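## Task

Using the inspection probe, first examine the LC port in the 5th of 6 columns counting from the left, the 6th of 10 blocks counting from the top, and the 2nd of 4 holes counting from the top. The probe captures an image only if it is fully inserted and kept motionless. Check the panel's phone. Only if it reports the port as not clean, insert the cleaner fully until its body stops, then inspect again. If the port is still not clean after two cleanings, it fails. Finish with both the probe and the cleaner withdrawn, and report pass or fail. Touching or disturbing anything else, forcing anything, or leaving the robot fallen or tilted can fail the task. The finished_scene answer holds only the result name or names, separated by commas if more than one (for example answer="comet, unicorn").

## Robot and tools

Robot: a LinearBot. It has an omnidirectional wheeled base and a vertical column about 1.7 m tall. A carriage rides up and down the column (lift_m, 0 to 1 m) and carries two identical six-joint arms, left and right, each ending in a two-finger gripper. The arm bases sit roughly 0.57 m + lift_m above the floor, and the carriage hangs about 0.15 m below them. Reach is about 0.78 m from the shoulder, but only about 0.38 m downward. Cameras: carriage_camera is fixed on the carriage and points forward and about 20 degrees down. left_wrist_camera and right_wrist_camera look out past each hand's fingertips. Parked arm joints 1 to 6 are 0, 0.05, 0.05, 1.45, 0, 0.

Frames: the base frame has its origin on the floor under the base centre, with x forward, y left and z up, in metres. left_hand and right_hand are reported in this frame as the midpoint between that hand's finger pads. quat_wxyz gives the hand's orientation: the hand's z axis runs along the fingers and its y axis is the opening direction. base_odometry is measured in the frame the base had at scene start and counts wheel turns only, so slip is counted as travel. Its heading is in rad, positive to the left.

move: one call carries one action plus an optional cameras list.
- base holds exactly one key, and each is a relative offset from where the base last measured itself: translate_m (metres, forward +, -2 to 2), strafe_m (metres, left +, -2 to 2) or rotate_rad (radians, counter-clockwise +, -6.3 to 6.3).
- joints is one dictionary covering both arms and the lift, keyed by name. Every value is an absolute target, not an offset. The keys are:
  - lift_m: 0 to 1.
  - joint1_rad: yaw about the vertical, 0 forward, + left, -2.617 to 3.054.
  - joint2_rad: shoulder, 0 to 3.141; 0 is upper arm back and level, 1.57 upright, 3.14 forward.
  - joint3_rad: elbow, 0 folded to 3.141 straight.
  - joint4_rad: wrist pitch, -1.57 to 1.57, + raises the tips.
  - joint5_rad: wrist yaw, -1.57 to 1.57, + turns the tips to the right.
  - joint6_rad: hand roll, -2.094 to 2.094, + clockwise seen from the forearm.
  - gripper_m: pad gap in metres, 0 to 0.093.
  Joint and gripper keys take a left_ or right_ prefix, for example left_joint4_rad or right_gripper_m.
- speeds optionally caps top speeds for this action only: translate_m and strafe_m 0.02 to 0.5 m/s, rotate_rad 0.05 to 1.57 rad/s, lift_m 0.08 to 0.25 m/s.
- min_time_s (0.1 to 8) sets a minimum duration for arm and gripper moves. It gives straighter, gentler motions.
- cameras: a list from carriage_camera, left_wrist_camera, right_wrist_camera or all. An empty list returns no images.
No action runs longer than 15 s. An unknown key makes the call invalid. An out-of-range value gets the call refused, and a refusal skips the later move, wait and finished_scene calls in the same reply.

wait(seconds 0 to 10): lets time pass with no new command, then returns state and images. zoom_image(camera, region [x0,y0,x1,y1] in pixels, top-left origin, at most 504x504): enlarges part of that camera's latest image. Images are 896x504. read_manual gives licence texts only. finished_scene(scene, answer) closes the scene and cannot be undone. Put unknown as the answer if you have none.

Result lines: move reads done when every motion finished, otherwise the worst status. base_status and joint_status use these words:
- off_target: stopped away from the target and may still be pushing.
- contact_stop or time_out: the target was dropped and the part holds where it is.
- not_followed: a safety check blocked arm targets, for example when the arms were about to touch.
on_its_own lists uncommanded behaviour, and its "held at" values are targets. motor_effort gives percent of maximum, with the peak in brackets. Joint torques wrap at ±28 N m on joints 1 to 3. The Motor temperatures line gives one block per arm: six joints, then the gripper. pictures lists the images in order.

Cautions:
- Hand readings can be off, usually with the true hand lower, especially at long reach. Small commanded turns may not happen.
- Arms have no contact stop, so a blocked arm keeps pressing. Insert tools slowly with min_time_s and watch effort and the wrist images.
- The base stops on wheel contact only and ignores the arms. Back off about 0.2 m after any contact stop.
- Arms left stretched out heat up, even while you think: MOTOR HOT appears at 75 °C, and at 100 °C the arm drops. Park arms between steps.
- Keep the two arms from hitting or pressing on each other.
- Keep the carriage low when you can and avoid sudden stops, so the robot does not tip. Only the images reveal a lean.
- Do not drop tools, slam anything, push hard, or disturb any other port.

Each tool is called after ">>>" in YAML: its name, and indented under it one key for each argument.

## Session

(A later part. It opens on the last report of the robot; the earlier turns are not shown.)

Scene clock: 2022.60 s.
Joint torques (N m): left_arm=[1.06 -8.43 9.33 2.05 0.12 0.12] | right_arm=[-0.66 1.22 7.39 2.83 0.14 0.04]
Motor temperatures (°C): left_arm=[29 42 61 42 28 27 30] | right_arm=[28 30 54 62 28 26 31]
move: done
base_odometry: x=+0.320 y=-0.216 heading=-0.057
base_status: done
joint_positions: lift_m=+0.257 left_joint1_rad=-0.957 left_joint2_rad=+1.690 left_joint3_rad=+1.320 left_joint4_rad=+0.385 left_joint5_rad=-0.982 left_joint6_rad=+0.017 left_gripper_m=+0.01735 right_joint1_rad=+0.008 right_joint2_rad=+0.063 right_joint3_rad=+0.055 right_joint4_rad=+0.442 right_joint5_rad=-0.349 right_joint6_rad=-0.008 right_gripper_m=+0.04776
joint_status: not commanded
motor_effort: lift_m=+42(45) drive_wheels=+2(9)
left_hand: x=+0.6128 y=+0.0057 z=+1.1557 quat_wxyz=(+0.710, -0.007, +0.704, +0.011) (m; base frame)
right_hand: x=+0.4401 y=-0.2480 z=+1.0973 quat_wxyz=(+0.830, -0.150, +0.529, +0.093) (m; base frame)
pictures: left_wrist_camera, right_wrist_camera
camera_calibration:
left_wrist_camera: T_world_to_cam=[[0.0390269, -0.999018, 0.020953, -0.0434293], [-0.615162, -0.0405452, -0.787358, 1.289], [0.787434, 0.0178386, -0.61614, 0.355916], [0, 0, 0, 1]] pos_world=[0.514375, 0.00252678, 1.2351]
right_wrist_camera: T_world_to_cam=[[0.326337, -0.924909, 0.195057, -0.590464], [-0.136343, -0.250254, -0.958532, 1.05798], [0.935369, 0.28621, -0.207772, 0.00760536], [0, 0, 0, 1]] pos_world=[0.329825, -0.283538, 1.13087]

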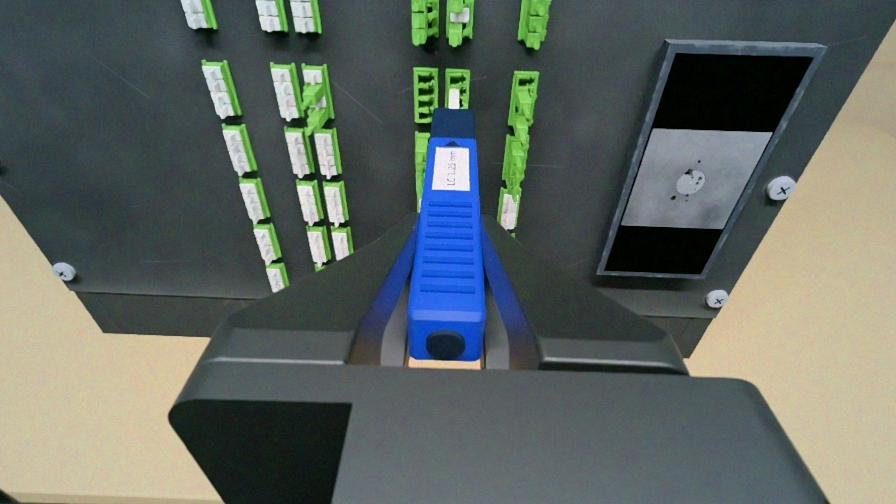

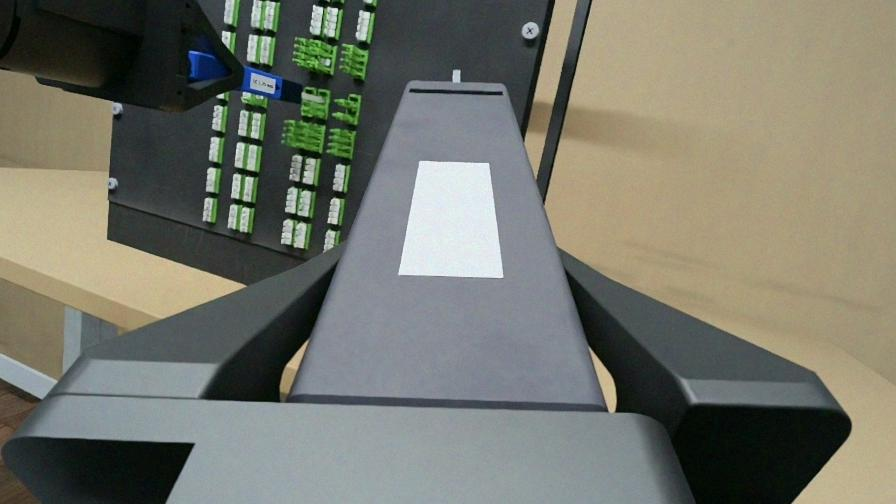

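>>> move:
  joints: {"left_joint1_rad": -0.946, "left_joint5_rad": -0.981}
  cameras: []

>>> move:
  base: {"translate_m": 0.003}
  speeds: {"translate_m": 0.02}
  cameras: ["right_wrist_camera", "left_wrist_camera"]

>>> zoom_image:
  camera: "right_wrist_camera"
  region: [276, 75, 346, 125]

>>> zoom_image:
  camera: "left_wrist_camera"
  region: [425, 60, 485, 110]

Scene clock: 2043.53 s.
Joint torques (N m): left_arm=[1.06 -8.58 9.31 2.05 0.08 0.12] | right_arm=[-0.65 1.26 7.43 2.83 0.13 0.04]
Motor temperatures (°C): left_arm=[29 42 61 42 28 27 30] | right_arm=[28 30 54 62 28 26 31]
move: done
base_odometry: x=+0.320 y=-0.216 heading=-0.057
base_status: not commanded
joint_positions: lift_m=+0.257 left_joint1_rad=-0.957 left_joint2_rad=+1.690 left_joint3_rad=+1.320 left_joint4_rad=+0.385 left_joint5_rad=-0.982 left_joint6_rad=+0.017 left_gripper_m=+0.01735 right_joint1_rad=+0.008 right_joint2_rad=+0.063 right_joint3_rad=+0.055 right_joint4_rad=+0.442 right_joint5_rad=-0.349 right_joint6_rad=-0.008 right_gripper_m=+0.04776
joint_status: all done
motor_effort: lift_m=+41(44) drive_wheels=+2(2)
left_hand: x=+0.6128 y=+0.0057 z=+1.1557 quat_wxyz=(+0.710, -0.007, +0.704, +0.011) (m; base frame)
right_hand: x=+0.4400 y=-0.2480 z=+1.0974 quat_wxyz=(+0.830, -0.150, +0.529, +0.093) (m; base frame)
pictures: none
No camera images: "cameras" was empty.

Scene clock: 2044.13 s.
Joint torques (N m): left_arm=[1.65 -8.62 9.31 2.08 0.18 0.13] | right_arm=[-0.65 1.24 7.39 2.83 0.13 0.04]
Motor temperatures (°C): left_arm=[29 42 61 42 28 27 30] | right_arm=[28 30 54 62 28 26 31]
move: done
base_odometry: x=+0.323 y=-0.217 heading=-0.057
base_status: done
joint_positions: lift_m=+0.257 left_joint1_rad=-0.963 left_joint2_rad=+1.690 left_joint3_rad=+1.320 left_joint4_rad=+0.385 left_joint5_rad=-0.992 left_joint6_rad=+0.017 left_gripper_m=+0.01735 right_joint1_rad=+0.008 right_joint2_rad=+0.063 right_joint3_rad=+0.055 right_joint4_rad=+0.442 right_joint5_rad=-0.349 right_joint6_rad=-0.008 right_gripper_m=+0.04776
joint_status: not commanded
motor_effort: lift_m=+40(43) drive_wheels=+1(9)
left_hand: x=+0.6109 y=+0.0050 z=+1.1557 quat_wxyz=(+0.710, -0.008, +0.704, +0.012) (m; base frame)
right_hand: x=+0.4401 y=-0.2480 z=+1.0973 quat_wxyz=(+0.830, -0.150, +0.529, +0.093) (m; base frame)
pictures: left_wrist_camera, right_wrist_camera
camera_calibration:
left_wrist_camera: T_world_to_cam=[[0.0427951, -0.998862, 0.0210469, -0.0464072], [-0.615112, -0.0429423, -0.787269, 1.28772], [0.787277, 0.0207451, -0.61625, 0.357562], [0, 0, 0, 1]] pos_world=[0.512576, 0.00152553, 1.23511]
right_wrist_camera: T_world_to_cam=[[0.326337, -0.924909, 0.195057, -0.590464], [-0.136343, -0.250254, -0.958532, 1.05798], [0.935369, 0.28621, -0.207772, 0.00760536], [0, 0, 0, 1]] pos_world=[0.329825, -0.283538, 1.13087]

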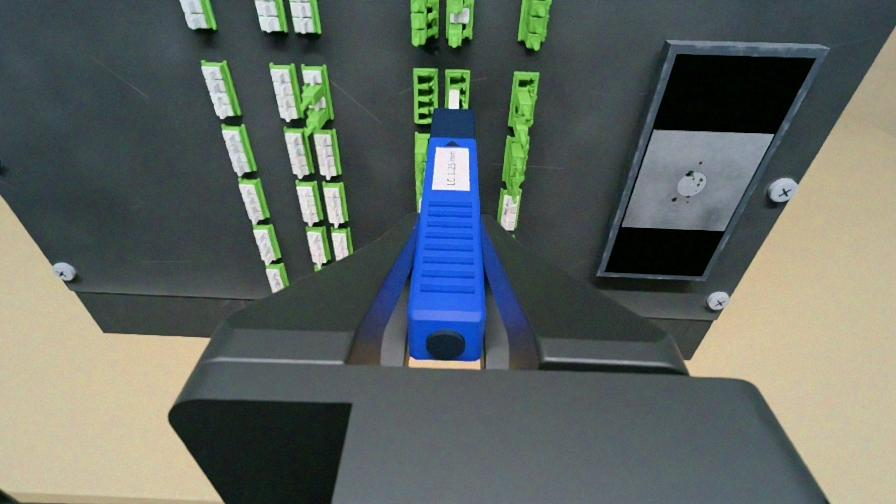

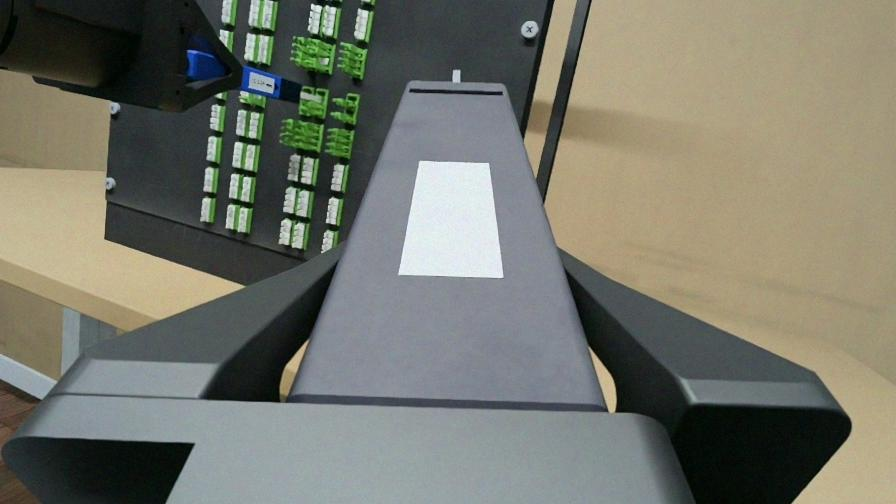

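Scaled by 7.200 from the camera's 896x504 image, which has a finer 1280x720 frame.

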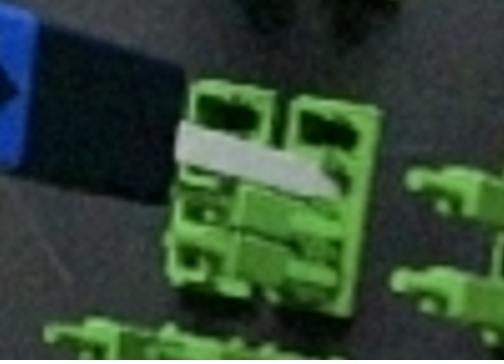

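Scaled by 8.400 from the camera's 896x504 image, which has a finer 1280x720 frame.

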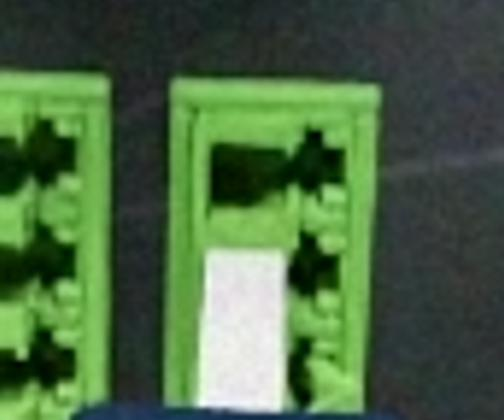

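>>> move:
  joints: {"left_joint1_rad": -0.941, "left_joint5_rad": -0.992, "lift_m": 0.2567}
  speeds: {"lift_m": 0.08}
  cameras: []

>>> move:
  joints: {"lift_m": 0.2587}
  speeds: {"lift_m": 0.08}
  cameras: []

>>> move:
  joints: {"lift_m": 0.2577}
  speeds: {"lift_m": 0.08}
  cameras: ["right_wrist_camera", "left_wrist_camera"]

>>> zoom_image:
  camera: "right_wrist_camera"
  region: [276, 75, 346, 125]

Scene clock: 2054.30 s.
Joint torques (N m): left_arm=[2.1 -8.53 9.44 2.01 0.07 0.13] | right_arm=[-0.64 1.33 7.41 2.83 0.14 0.05]
Motor temperatures (°C): left_arm=[29 42 61 42 28 27 30] | right_arm=[28 30 54 62 28 26 31]
move: off_target
base_odometry: x=+0.323 y=-0.217 heading=-0.057
base_status: not commanded
joint_positions: lift_m=+0.257 left_joint1_rad=-0.963 left_joint2_rad=+1.690 left_joint3_rad=+1.320 left_joint4_rad=+0.386 left_joint5_rad=-0.993 left_joint6_rad=+0.017 left_gripper_m=+0.01735 right_joint1_rad=+0.008 right_joint2_rad=+0.063 right_joint3_rad=+0.055 right_joint4_rad=+0.442 right_joint5_rad=-0.349 right_joint6_rad=-0.008 right_gripper_m=+0.04776
joint_status: left_joint1_rad off_target (ended at -0.963, target -0.941); the others done
motor_effort: lift_m=+35(36) drive_wheels=+2(2)
left_hand: x=+0.6109 y=+0.0052 z=+1.1554 quat_wxyz=(+0.710, -0.009, +0.704, +0.012) (m; base frame)
right_hand: x=+0.4400 y=-0.2479 z=+1.0968 quat_wxyz=(+0.830, -0.150, +0.529, +0.093) (m; base frame)
pictures: none
No camera images: "cameras" was empty.

Scene clock: 2054.67 s.
Joint torques (N m): left_arm=[2.09 -8.61 9.42 2.04 0.08 0.13] | right_arm=[-0.64 1.33 7.42 2.82 0.13 0.05]
Motor temperatures (°C): left_arm=[29 42 61 42 28 27 30] | right_arm=[28 30 54 62 28 26 31]
move: done
base_odometry: x=+0.323 y=-0.217 heading=-0.057
base_status: not commanded
joint_positions: lift_m=+0.258 left_joint1_rad=-0.963 left_joint2_rad=+1.690 left_joint3_rad=+1.320 left_joint4_rad=+0.383 left_joint5_rad=-0.994 left_joint6_rad=+0.017 left_gripper_m=+0.01735 right_joint1_rad=+0.008 right_joint2_rad=+0.063 right_joint3_rad=+0.055 right_joint4_rad=+0.443 right_joint5_rad=-0.349 right_joint6_rad=-0.008 right_gripper_m=+0.04776
joint_status: all done
motor_effort: lift_m=+38(44) drive_wheels=+2(2)
left_hand: x=+0.6109 y=+0.0053 z=+1.1564 quat_wxyz=(+0.709, -0.008, +0.705, +0.013) (m; base frame)
right_hand: x=+0.4399 y=-0.2479 z=+1.0987 quat_wxyz=(+0.830, -0.150, +0.529, +0.093) (m; base frame)
pictures: none
No camera images: "cameras" was empty.

Scene clock: 2054.97 s.
Joint torques (N m): left_arm=[2.04 -8.57 9.22 2.08 0.06 0.13] | right_arm=[-0.68 1.37 7.39 2.83 0.14 0.04]
Motor temperatures (°C): left_arm=[29 42 61 42 28 27 30] | right_arm=[28 30 54 62 28 26 31]
move: done
base_odometry: x=+0.323 y=-0.217 heading=-0.057
base_status: not commanded
joint_positions: lift_m=+0.258 left_joint1_rad=-0.963 left_joint2_rad=+1.690 left_joint3_rad=+1.320 left_joint4_rad=+0.383 left_joint5_rad=-0.994 left_joint6_rad=+0.017 left_gripper_m=+0.01735 right_joint1_rad=+0.008 right_joint2_rad=+0.062 right_joint3_rad=+0.055 right_joint4_rad=+0.442 right_joint5_rad=-0.349 right_joint6_rad=-0.008 right_gripper_m=+0.04776
joint_status: all done
motor_effort: lift_m=+34(35) drive_wheels=+2(2)
left_hand: x=+0.6109 y=+0.0053 z=+1.1558 quat_wxyz=(+0.709, -0.008, +0.705, +0.013) (m; base frame)
right_hand: x=+0.4398 y=-0.2478 z=+1.0981 quat_wxyz=(+0.830, -0.151, +0.529, +0.093) (m; base frame)
pictures: left_wrist_camera, right_wrist_camera
camera_calibration:
left_wrist_camera: T_world_to_cam=[[0.0443989, -0.998831, 0.0191122, -0.0449553], [-0.616113, -0.0424364, -0.786514, 1.28751], [0.786405, 0.023145, -0.617277, 0.359317], [0, 0, 0, 1]] pos_world=[0.512681, 0.00141828, 1.23531]
right_wrist_camera: T_world_to_cam=[[0.326679, -0.924622, 0.195847, -0.591332], [-0.134649, -0.250632, -0.958673, 1.05814], [0.935495, 0.286807, -0.206376, 0.00655458], [0, 0, 0, 1]] pos_world=[0.329521, -0.283434, 1.13157]

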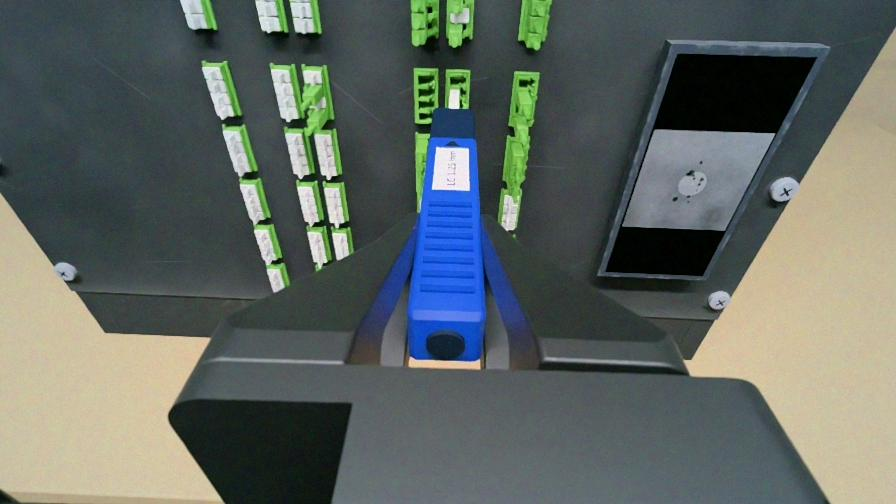

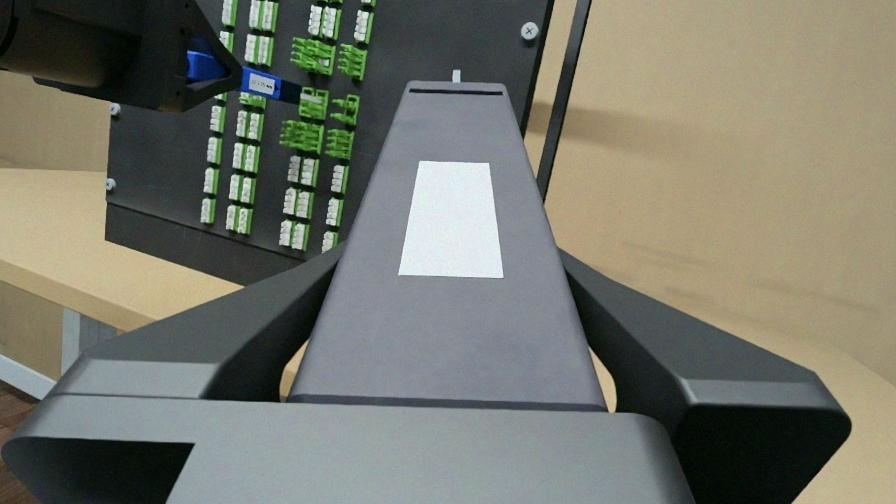

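Scaled by 7.200 from the camera's 896x504 image, which has a finer 1280x720 frame.

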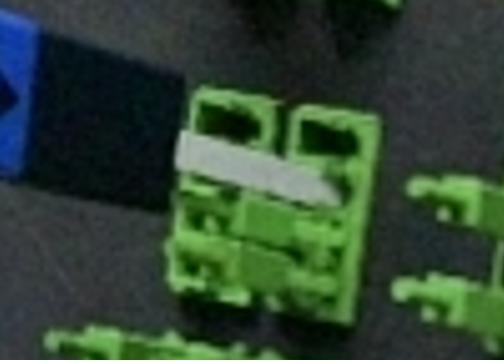

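>>> move:
  base: {"translate_m": 0.002}
  speeds: {"translate_m": 0.02}
  cameras: ["right_wrist_camera", "left_wrist_camera"]

>>> zoom_image:
  camera: "right_wrist_camera"
  region: [266, 75, 336, 125]

>>> zoom_image:
  camera: "left_wrist_camera"
  region: [425, 60, 485, 110]

Scene clock: 2076.23 s.
Joint torques (N m): left_arm=[2.55 -8.57 9.22 2.02 0.18 0.13] | right_arm=[-0.68 1.36 7.43 2.82 0.13 0.05]
Motor temperatures (°C): left_arm=[29 42 61 42 28 27 30] | right_arm=[28 30 54 62 28 26 31]
move: done
base_odometry: x=+0.325 y=-0.217 heading=-0.057
base_status: done
joint_positions: lift_m=+0.258 left_joint1_rad=-0.968 left_joint2_rad=+1.690 left_joint3_rad=+1.320 left_joint4_rad=+0.383 left_joint5_rad=-1.003 left_joint6_rad=+0.017 left_gripper_m=+0.01735 right_joint1_rad=+0.008 right_joint2_rad=+0.062 right_joint3_rad=+0.055 right_joint4_rad=+0.442 right_joint5_rad=-0.349 right_joint6_rad=-0.008 right_gripper_m=+0.04776
joint_status: not commanded
motor_effort: lift_m=+32(38) drive_wheels=+2(9)
left_hand: x=+0.6093 y=+0.0050 z=+1.1558 quat_wxyz=(+0.709, -0.010, +0.705, +0.015) (m; base frame)
right_hand: x=+0.4398 y=-0.2478 z=+1.0980 quat_wxyz=(+0.830, -0.151, +0.529, +0.093) (m; base frame)
pictures: left_wrist_camera, right_wrist_camera
camera_calibration:
left_wrist_camera: T_world_to_cam=[[0.0485236, -0.998638, 0.0191702, -0.0477648], [-0.616025, -0.0450293, -0.786439, 1.28636], [0.786231, 0.0263515, -0.617371, 0.360794], [0, 0, 0, 1]] pos_world=[0.511083, 0.000716779, 1.23531]
right_wrist_camera: T_world_to_cam=[[0.326766, -0.924622, 0.1957, -0.591208], [-0.135062, -0.250627, -0.958616, 1.05813], [0.935405, 0.286812, -0.206778, 0.00692487], [0, 0, 0, 1]] pos_world=[0.329623, -0.283434, 1.13147]

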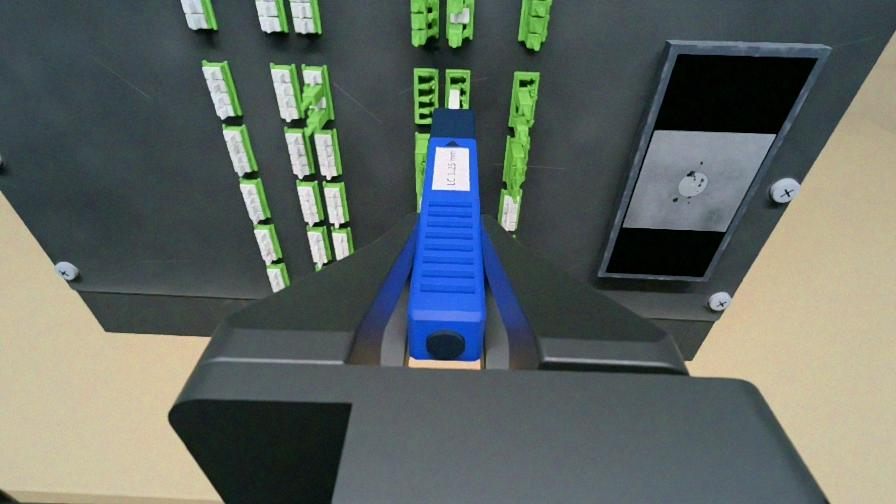

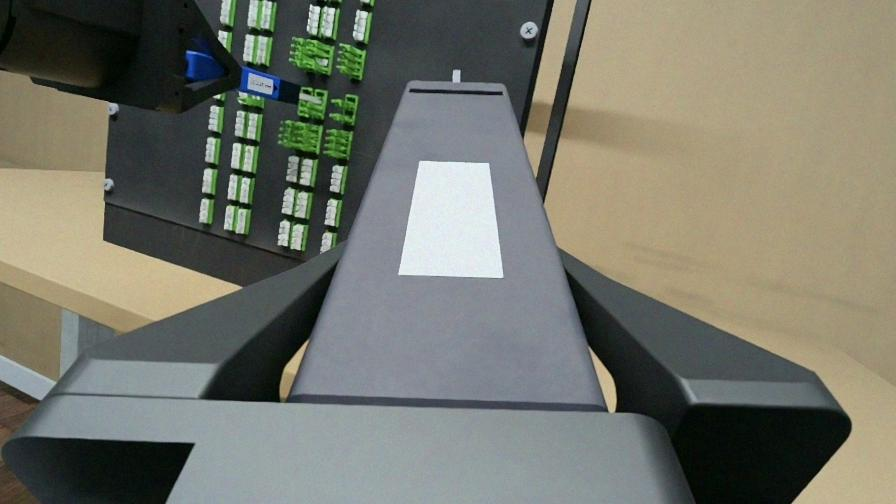

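Scaled by 7.200 from the camera's 896x504 image, which has a finer 1280x720 frame.

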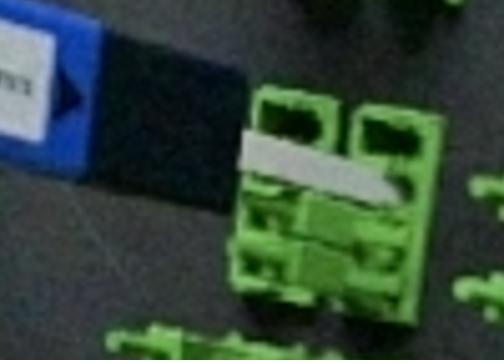

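Scaled by 8.400 from the camera's 896x504 image, which has a finer 1280x720 frame.

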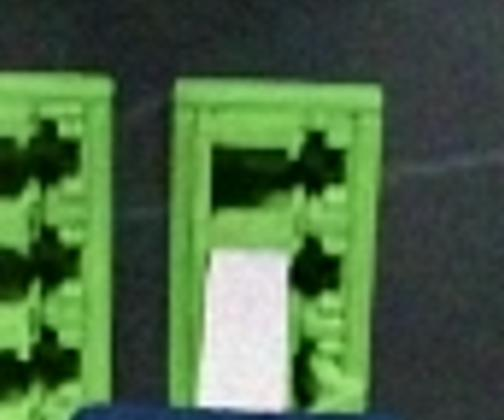

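>>> move:
  base: {"translate_m": -0.003}
  joints: {"left_joint5_rad": -0.975, "left_joint1_rad": -0.948}
  speeds: {"translate_m": 0.02}
  min_time_s: 0.5
  cameras: ["right_wrist_camera", "left_wrist_camera"]

>>> zoom_image:
  camera: "right_wrist_camera"
  region: [266, 75, 336, 125]

>>> zoom_image:
  camera: "left_wrist_camera"
  region: [425, 60, 485, 110]

Scene clock: 2107.37 s.
Joint torques (N m): left_arm=[1.74 -8.61 9.29 2.03 0.33 0.12] | right_arm=[-0.69 1.37 7.41 2.82 0.14 0.04]
Motor temperatures (°C): left_arm=[29 42 61 41 28 27 30] | right_arm=[28 30 54 62 28 26 31]
move: done
base_odometry: x=+0.322 y=-0.216 heading=-0.057
base_status: done
joint_positions: lift_m=+0.258 left_joint1_rad=-0.966 left_joint2_rad=+1.690 left_joint3_rad=+1.320 left_joint4_rad=+0.383 left_joint5_rad=-0.999 left_joint6_rad=+0.017 left_gripper_m=+0.01735 right_joint1_rad=+0.008 right_joint2_rad=+0.062 right_joint3_rad=+0.055 right_joint4_rad=+0.442 right_joint5_rad=-0.349 right_joint6_rad=-0.008 right_gripper_m=+0.04776
joint_status: all done
motor_effort: lift_m=+35(36) drive_wheels=+1(7)
left_hand: x=+0.6099 y=+0.0051 z=+1.1559 quat_wxyz=(+0.709, -0.009, +0.705, +0.014) (m; base frame)
right_hand: x=+0.4398 y=-0.2478 z=+1.0981 quat_wxyz=(+0.830, -0.151, +0.529, +0.093) (m; base frame)
pictures: left_wrist_camera, right_wrist_camera
camera_calibration:
left_wrist_camera: T_world_to_cam=[[0.0470672, -0.998703, 0.0194394, -0.04708], [-0.615887, -0.0443363, -0.786586, 1.28686], [0.786427, 0.0250499, -0.617175, 0.359974], [0, 0, 0, 1]] pos_world=[0.511681, 0.00101829, 1.23531]
right_wrist_camera: T_world_to_cam=[[0.326679, -0.924622, 0.195847, -0.591332], [-0.134649, -0.250632, -0.958673, 1.05814], [0.935495, 0.286807, -0.206376, 0.00655458], [0, 0, 0, 1]] pos_world=[0.329521, -0.283434, 1.13157]

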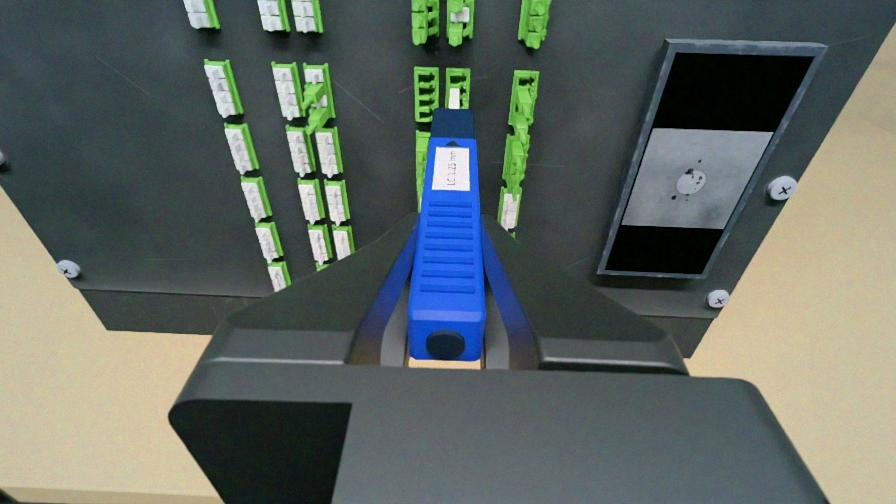

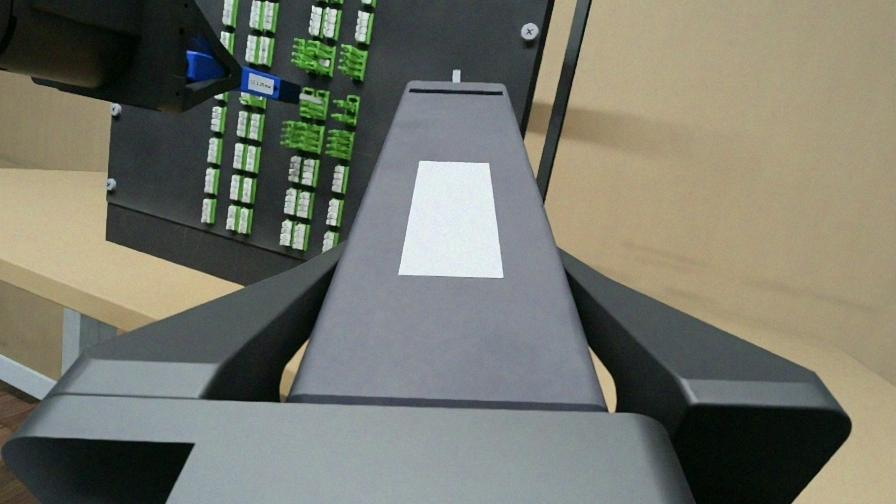

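Scaled by 7.200 from the camera's 896x504 image, which has a finer 1280x720 frame.

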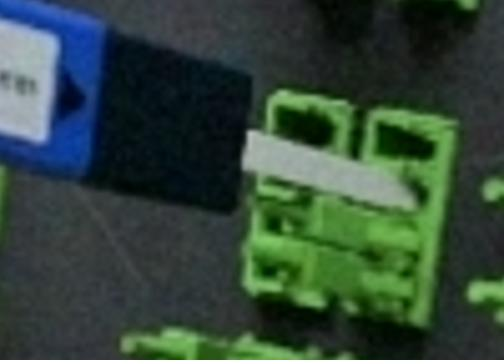

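Scaled by 8.400 from the camera's 896x504 image, which has a finer 1280x720 frame.

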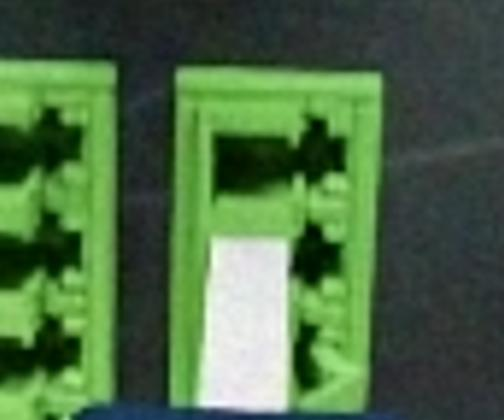

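>>> move:
  base: {"translate_m": -0.005}
  joints: {"left_joint5_rad": -0.965, "left_joint1_rad": -0.945}
  speeds: {"translate_m": 0.02}
  min_time_s: 0.5
  cameras: ["right_wrist_camera", "left_wrist_camera"]

>>> zoom_image:
  camera: "left_wrist_camera"
  region: [425, 60, 485, 110]

Scene clock: 2131.27 s.
Joint torques (N m): left_arm=[1.91 -8.59 9.33 2.07 0.4 0.13] | right_arm=[-0.66 1.39 7.41 2.82 0.13 0.04]
Motor temperatures (°C): left_arm=[29 42 61 41 28 27 30] | right_arm=[28 30 53 62 28 26 31]
move: off_target
base_odometry: x=+0.317 y=-0.216 heading=-0.057
base_status: done
joint_positions: lift_m=+0.258 left_joint1_rad=-0.965 left_joint2_rad=+1.690 left_joint3_rad=+1.320 left_joint4_rad=+0.383 left_joint5_rad=-0.996 left_joint6_rad=+0.017 left_gripper_m=+0.01735 right_joint1_rad=+0.008 right_joint2_rad=+0.062 right_joint3_rad=+0.055 right_joint4_rad=+0.442 right_joint5_rad=-0.349 right_joint6_rad=-0.008 right_gripper_m=+0.04776
joint_status: left_joint1_rad off_target (ended at -0.965, target -0.945); left_joint5_rad off_target (ended at -0.996, target -0.965)
motor_effort: lift_m=+33(36) drive_wheels=+2(7)
left_hand: x=+0.6102 y=+0.0048 z=+1.1559 quat_wxyz=(+0.709, -0.008, +0.705, +0.013) (m; base frame)
right_hand: x=+0.4398 y=-0.2478 z=+1.0981 quat_wxyz=(+0.830, -0.151, +0.529, +0.093) (m; base frame)
pictures: left_wrist_camera, right_wrist_camera
camera_calibration:
left_wrist_camera: T_world_to_cam=[[0.0443608, -0.998827, 0.0194056, -0.0456612], [-0.61595, -0.0426391, -0.78663, 1.28706], [0.786535, 0.0229427, -0.61712, 0.359696], [0, 0, 0, 1]] pos_world=[0.511881, 0.00101929, 1.23531]
right_wrist_camera: T_world_to_cam=[[0.326679, -0.924622, 0.195847, -0.591332], [-0.134649, -0.250632, -0.958673, 1.05814], [0.935495, 0.286807, -0.206376, 0.00655458], [0, 0, 0, 1]] pos_world=[0.329521, -0.283434, 1.13157]

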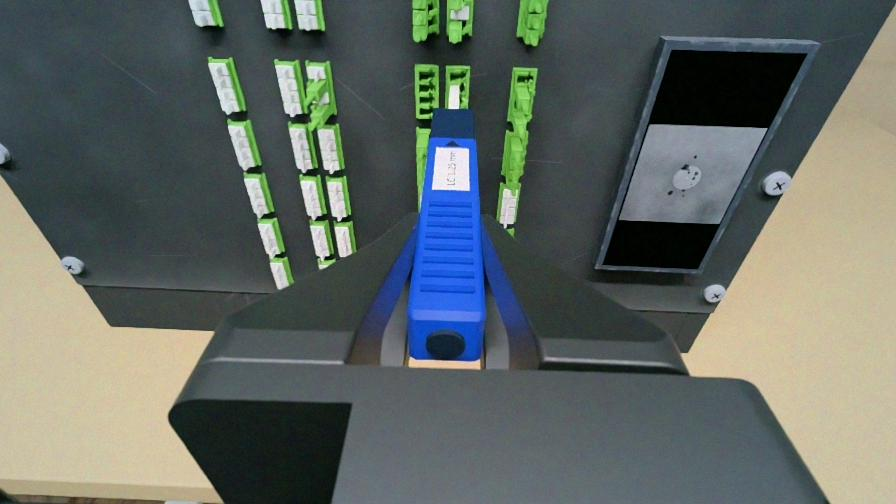

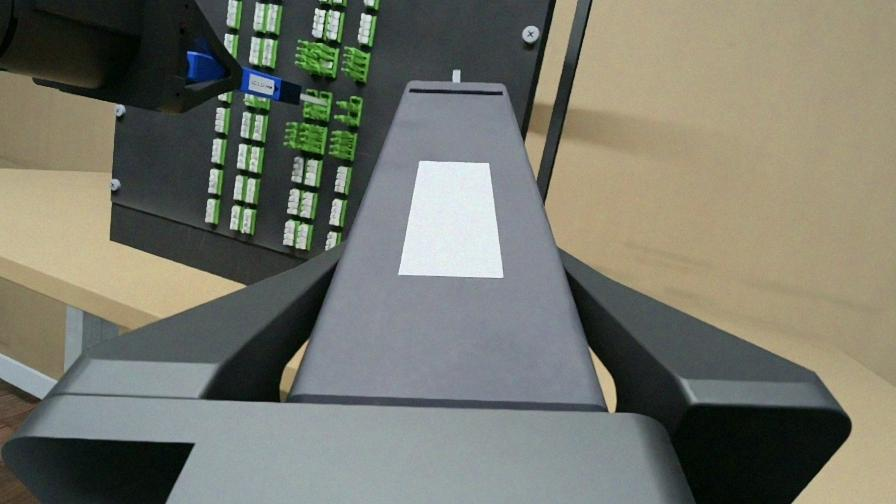

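Scaled by 8.400 from the camera's 896x504 image, which has a finer 1280x720 frame.

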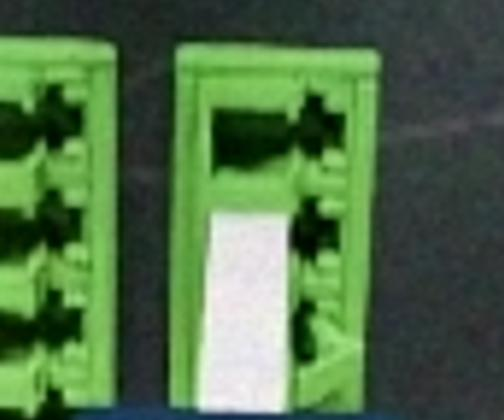

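>>> move:
  joints: {"left_joint5_rad": -0.996, "left_joint1_rad": -0.950}
  min_time_s: 0.3
  cameras: []

>>> move:
  base: {"translate_m": 0.005}
  speeds: {"translate_m": 0.02}
  cameras: []

>>> move:
  base: {"translate_m": 0.002}
  speeds: {"translate_m": 0.02}
  cameras: ["right_wrist_camera", "left_wrist_camera"]

>>> zoom_image:
  camera: "left_wrist_camera"
  region: [425, 60, 485, 110]

Scene clock: 2146.33 s.
Joint torques (N m): left_arm=[1.43 -8.59 9.33 2.08 0.06 0.13] | right_arm=[-0.68 1.4 7.42 2.82 0.14 0.05]
Motor temperatures (°C): left_arm=[29 42 61 41 28 27 30] | right_arm=[28 30 53 62 28 26 31]
move: done
base_odometry: x=+0.317 y=-0.216 heading=-0.057
base_status: not commanded
joint_positions: lift_m=+0.258 left_joint1_rad=-0.965 left_joint2_rad=+1.690 left_joint3_rad=+1.320 left_joint4_rad=+0.383 left_joint5_rad=-0.997 left_joint6_rad=+0.017 left_gripper_m=+0.01735 right_joint1_rad=+0.008 right_joint2_rad=+0.062 right_joint3_rad=+0.055 right_joint4_rad=+0.442 right_joint5_rad=-0.349 right_joint6_rad=-0.008 right_gripper_m=+0.04776
joint_status: all done
motor_effort: lift_m=+31(36) drive_wheels=+1(2)
left_hand: x=+0.6101 y=+0.0049 z=+1.1559 quat_wxyz=(+0.709, -0.009, +0.705, +0.014) (m; base frame)
right_hand: x=+0.4398 y=-0.2478 z=+1.0981 quat_wxyz=(+0.830, -0.151, +0.529, +0.093) (m; base frame)
pictures: none
No camera images: "cameras" was empty.

Scene clock: 2147.07 s.
Joint torques (N m): left_arm=[1.44 -8.66 9.32 2.04 0.06 0.14] | right_arm=[-0.68 1.39 7.43 2.82 0.14 0.04]
Motor temperatures (°C): left_arm=[29 42 61 41 28 27 30] | right_arm=[28 30 53 62 28 26 31]
move: done
base_odometry: x=+0.322 y=-0.216 heading=-0.057
base_status: done
joint_positions: lift_m=+0.258 left_joint1_rad=-0.965 left_joint2_rad=+1.690 left_joint3_rad=+1.320 left_joint4_rad=+0.383 left_joint5_rad=-0.998 left_joint6_rad=+0.017 left_gripper_m=+0.01735 right_joint1_rad=+0.008 right_joint2_rad=+0.062 right_joint3_rad=+0.055 right_joint4_rad=+0.442 right_joint5_rad=-0.349 right_joint6_rad=-0.008 right_gripper_m=+0.04776
joint_status: not commanded
motor_effort: lift_m=+28(37) drive_wheels=+1(9)
left_hand: x=+0.6101 y=+0.0051 z=+1.1559 quat_wxyz=(+0.709, -0.009, +0.705, +0.014) (m; base frame)
right_hand: x=+0.4398 y=-0.2478 z=+1.0980 quat_wxyz=(+0.830, -0.151, +0.529, +0.093) (m; base frame)
pictures: none
No camera images: "cameras" was empty.

Scene clock: 2147.73 s.
Joint torques (N m): left_arm=[1.8 -8.66 9.24 2.1 0.12 0.12] | right_arm=[-0.68 1.42 7.41 2.82 0.14 0.05]
Motor temperatures (°C): left_arm=[29 42 61 41 28 27 30] | right_arm=[28 30 53 62 28 26 31]
move: done
base_odometry: x=+0.324 y=-0.217 heading=-0.057
base_status: done
joint_positions: lift_m=+0.258 left_joint1_rad=-0.967 left_joint2_rad=+1.690 left_joint3_rad=+1.320 left_joint4_rad=+0.383 left_joint5_rad=-1.001 left_joint6_rad=+0.017 left_gripper_m=+0.01735 right_joint1_rad=+0.008 right_joint2_rad=+0.062 right_joint3_rad=+0.055 right_joint4_rad=+0.442 right_joint5_rad=-0.349 right_joint6_rad=-0.008 right_gripper_m=+0.04776
joint_status: not commanded
motor_effort: lift_m=+32(36) drive_wheels=+2(10)
left_hand: x=+0.6097 y=+0.0050 z=+1.1560 quat_wxyz=(+0.709, -0.010, +0.705, +0.014) (m; base frame)
right_hand: x=+0.4398 y=-0.2478 z=+1.0981 quat_wxyz=(+0.830, -0.151, +0.529, +0.093) (m; base frame)
pictures: left_wrist_camera, right_wrist_camera
camera_calibration:
left_wrist_camera: T_world_to_cam=[[0.0474454, -0.998678, 0.0197788, -0.0477794], [-0.615698, -0.0448314, -0.786706, 1.2868], [0.786553, 0.0251478, -0.617011, 0.360008], [0, 0, 0, 1]] pos_world=[0.511381, 0.000919283, 1.23541]
right_wrist_camera: T_world_to_cam=[[0.326679, -0.924622, 0.195847, -0.591332], [-0.134649, -0.250632, -0.958673, 1.05814], [0.935495, 0.286807, -0.206376, 0.00655458], [0, 0, 0, 1]] pos_world=[0.329521, -0.283434, 1.13157]

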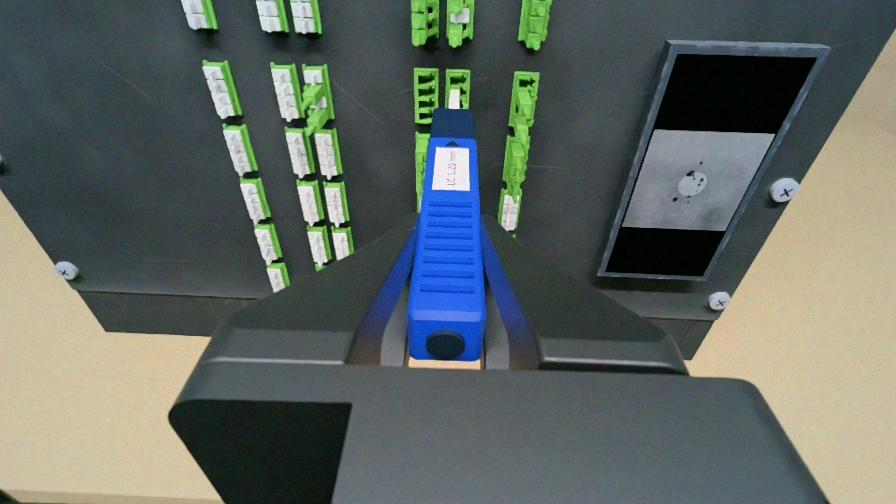

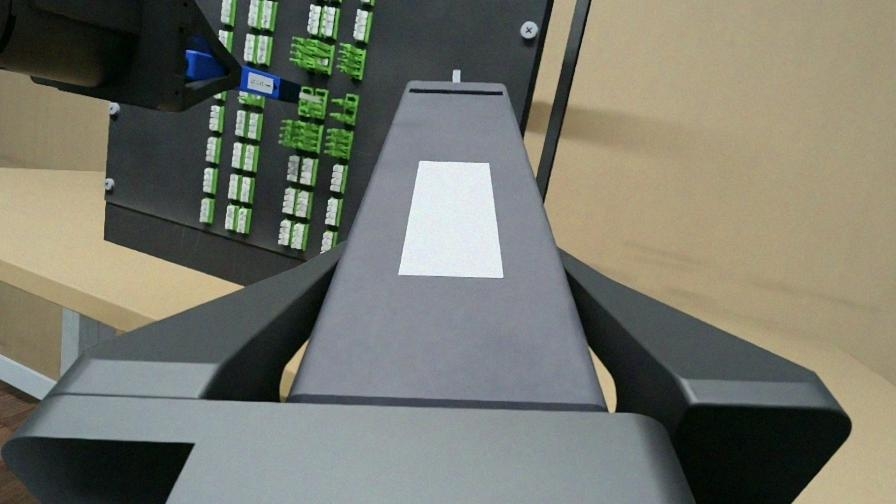

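Scaled by 8.400 from the camera's 896x504 image, which has a finer 1280x720 frame.

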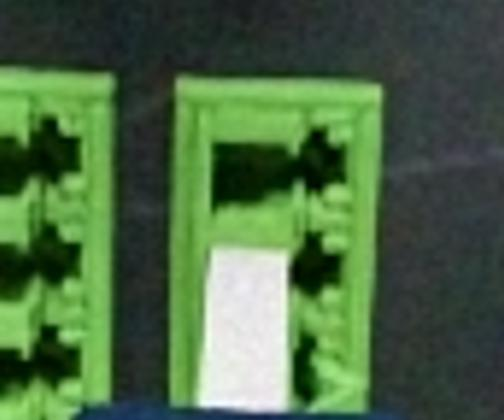

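>>> move:
  joints: {"left_joint5_rad": -1.001, "left_joint1_rad": -0.943}
  min_time_s: 0.3
  cameras: []

>>> move:
  base: {"translate_m": 0.002}
  speeds: {"translate_m": 0.02}
  cameras: ["left_wrist_camera"]

>>> zoom_image:
  camera: "left_wrist_camera"
  region: [425, 60, 485, 110]

Scene clock: 2152.87 s.
Joint torques (N m): left_arm=[2.25 -8.59 9.33 2.06 0.06 0.13] | right_arm=[-0.66 1.4 7.42 2.82 0.13 0.05]
Motor temperatures (°C): left_arm=[29 42 61 41 28 27 30] | right_arm=[28 30 53 62 28 26 31]
move: off_target
base_odometry: x=+0.324 y=-0.217 heading=-0.057
base_status: not commanded
joint_positions: lift_m=+0.258 left_joint1_rad=-0.967 left_joint2_rad=+1.690 left_joint3_rad=+1.320 left_joint4_rad=+0.383 left_joint5_rad=-1.001 left_joint6_rad=+0.017 left_gripper_m=+0.01735 right_joint1_rad=+0.008 right_joint2_rad=+0.062 right_joint3_rad=+0.055 right_joint4_rad=+0.442 right_joint5_rad=-0.349 right_joint6_rad=-0.008 right_gripper_m=+0.04776
joint_status: left_joint1_rad off_target (ended at -0.967, target -0.943); the others done
motor_effort: lift_m=+34(37) drive_wheels=+1(1)
left_hand: x=+0.6097 y=+0.0050 z=+1.1560 quat_wxyz=(+0.709, -0.010, +0.705, +0.014) (m; base frame)
right_hand: x=+0.4398 y=-0.2478 z=+1.0981 quat_wxyz=(+0.830, -0.151, +0.529, +0.093) (m; base frame)
pictures: none
No camera images: "cameras" was empty.

Scene clock: 2153.43 s.
Joint torques (N m): left_arm=[2.62 -8.55 9.25 2.05 0.11 0.14] | right_arm=[-0.66 1.4 7.43 2.82 0.14 0.05]
Motor temperatures (°C): left_arm=[29 42 61 41 28 27 30] | right_arm=[28 30 53 62 28 26 31]
move: done
base_odometry: x=+0.326 y=-0.217 heading=-0.057
base_status: done
joint_positions: lift_m=+0.258 left_joint1_rad=-0.971 left_joint2_rad=+1.690 left_joint3_rad=+1.320 left_joint4_rad=+0.383 left_joint5_rad=-1.008 left_joint6_rad=+0.017 left_gripper_m=+0.01735 right_joint1_rad=+0.008 right_joint2_rad=+0.062 right_joint3_rad=+0.055 right_joint4_rad=+0.442 right_joint5_rad=-0.349 right_joint6_rad=-0.008 right_gripper_m=+0.04776
joint_status: not commanded
motor_effort: lift_m=+34(34) drive_wheels=+2(9)
left_hand: x=+0.6085 y=+0.0049 z=+1.1559 quat_wxyz=(+0.709, -0.011, +0.705, +0.016) (m; base frame)
right_hand: x=+0.4398 y=-0.2478 z=+1.0980 quat_wxyz=(+0.830, -0.151, +0.529, +0.093) (m; base frame)
pictures: left_wrist_camera
camera_calibration:
left_wrist_camera: T_world_to_cam=[[0.0512143, -0.99849, 0.0198734, -0.050268], [-0.615556, -0.0472305, -0.786676, 1.28599], [0.786427, 0.0280559, -0.617046, 0.36099], [0, 0, 0, 1]] pos_world=[0.510282, 0.000418041, 1.23541]

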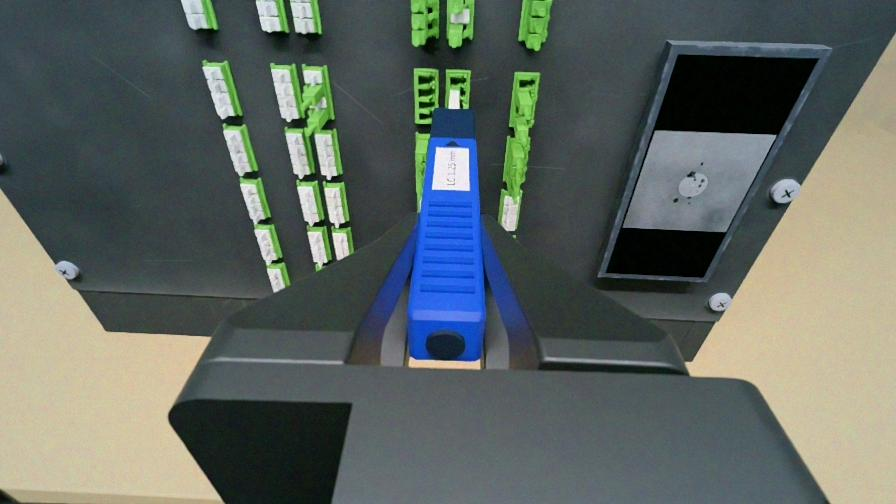

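Scaled by 8.400 from the camera's 896x504 image, which has a finer 1280x720 frame.

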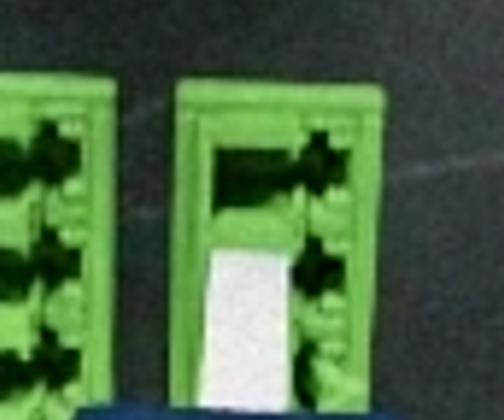

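>>> move:
  joints: {"left_joint5_rad": -1.007, "left_joint1_rad": -0.938}
  min_time_s: 0.3
  cameras: []

>>> move:
  base: {"translate_m": 0.002}
  speeds: {"translate_m": 0.02}
  cameras: ["left_wrist_camera", "right_wrist_camera"]

>>> zoom_image:
  camera: "left_wrist_camera"
  region: [425, 60, 485, 110]

>>> zoom_image:
  camera: "right_wrist_camera"
  region: [266, 75, 336, 125]

Scene clock: 2182.07 s.
Joint torques (N m): left_arm=[3.03 -8.57 9.33 2.05 0.08 0.14] | right_arm=[-0.68 1.4 7.42 2.82 0.14 0.05]
Motor temperatures (°C): left_arm=[30 42 61 41 28 27 30] | right_arm=[28 29 53 62 28 26 31]
move: off_target
base_odometry: x=+0.326 y=-0.217 heading=-0.057
base_status: not commanded
joint_positions: lift_m=+0.258 left_joint1_rad=-0.970 left_joint2_rad=+1.690 left_joint3_rad=+1.320 left_joint4_rad=+0.383 left_joint5_rad=-1.008 left_joint6_rad=+0.017 left_gripper_m=+0.01735 right_joint1_rad=+0.008 right_joint2_rad=+0.062 right_joint3_rad=+0.055 right_joint4_rad=+0.442 right_joint5_rad=-0.349 right_joint6_rad=-0.008 right_gripper_m=+0.04776
joint_status: left_joint1_rad off_target (ended at -0.970, target -0.938); the others done
motor_effort: lift_m=+33(36) drive_wheels=+2(2)
left_hand: x=+0.6086 y=+0.0050 z=+1.1559 quat_wxyz=(+0.709, -0.011, +0.705, +0.016) (m; base frame)
right_hand: x=+0.4398 y=-0.2478 z=+1.0981 quat_wxyz=(+0.830, -0.151, +0.529, +0.093) (m; base frame)
pictures: none
No camera images: "cameras" was empty.

Scene clock: 2182.63 s.
Joint torques (N m): left_arm=[3.45 -8.57 9.32 2.05 0.2 0.13] | right_arm=[-0.69 1.37 7.46 2.83 0.13 0.04]
Motor temperatures (°C): left_arm=[30 42 61 41 28 27 30] | right_arm=[28 29 53 62 28 26 31]
move: done
base_odometry: x=+0.328 y=-0.217 heading=-0.057
base_status: done
joint_positions: lift_m=+0.258 left_joint1_rad=-0.975 left_joint2_rad=+1.690 left_joint3_rad=+1.320 left_joint4_rad=+0.383 left_joint5_rad=-1.017 left_joint6_rad=+0.017 left_gripper_m=+0.01735 right_joint1_rad=+0.008 right_joint2_rad=+0.062 right_joint3_rad=+0.055 right_joint4_rad=+0.442 right_joint5_rad=-0.349 right_joint6_rad=-0.008 right_gripper_m=+0.04776
joint_status: not commanded
motor_effort: lift_m=+35(36) drive_wheels=+2(9)
left_hand: x=+0.6071 y=+0.0048 z=+1.1559 quat_wxyz=(+0.709, -0.013, +0.705, +0.017) (m; base frame)
right_hand: x=+0.4398 y=-0.2478 z=+1.0980 quat_wxyz=(+0.830, -0.151, +0.529, +0.093) (m; base frame)
pictures: left_wrist_camera, right_wrist_camera
camera_calibration:
left_wrist_camera: T_world_to_cam=[[0.0562024, -0.998221, 0.0198931, -0.053266], [-0.615428, -0.0503257, -0.786585, 1.28499], [0.786187, 0.0319652, -0.617161, 0.362291], [0, 0, 0, 1]] pos_world=[0.508983, -0.0000839477, 1.23541]
right_wrist_camera: T_world_to_cam=[[0.326766, -0.924622, 0.1957, -0.591208], [-0.135062, -0.250627, -0.958616, 1.05813], [0.935405, 0.286812, -0.206778, 0.00692487], [0, 0, 0, 1]] pos_world=[0.329623, -0.283434, 1.13147]

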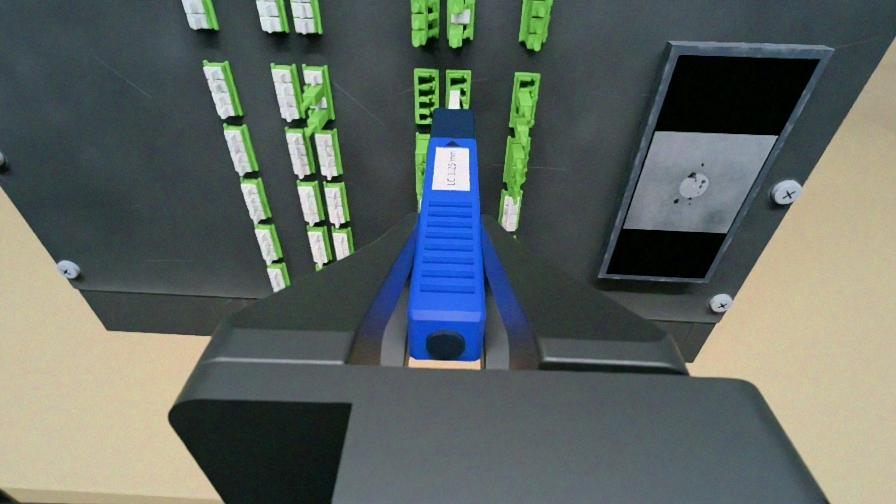

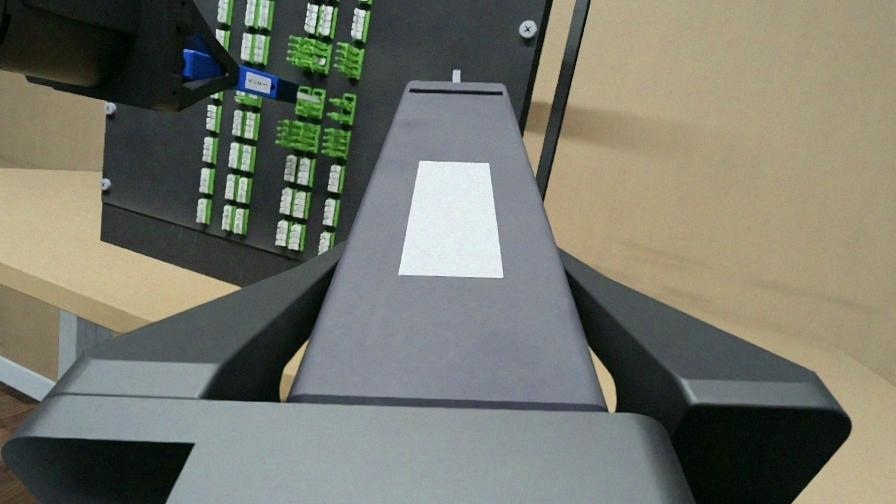

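Scaled by 8.400 from the camera's 896x504 image, which has a finer 1280x720 frame.

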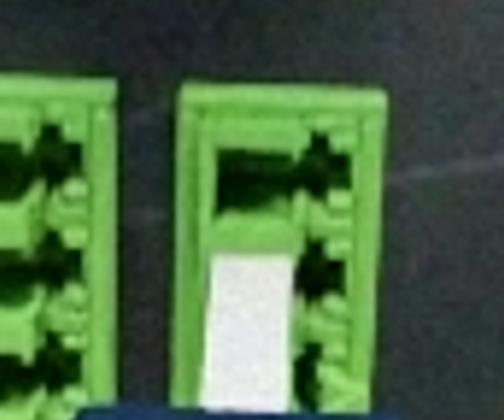

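Scaled by 7.200 from the camera's 896x504 image, which has a finer 1280x720 frame.

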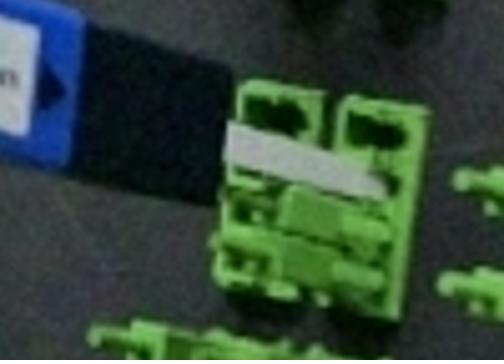

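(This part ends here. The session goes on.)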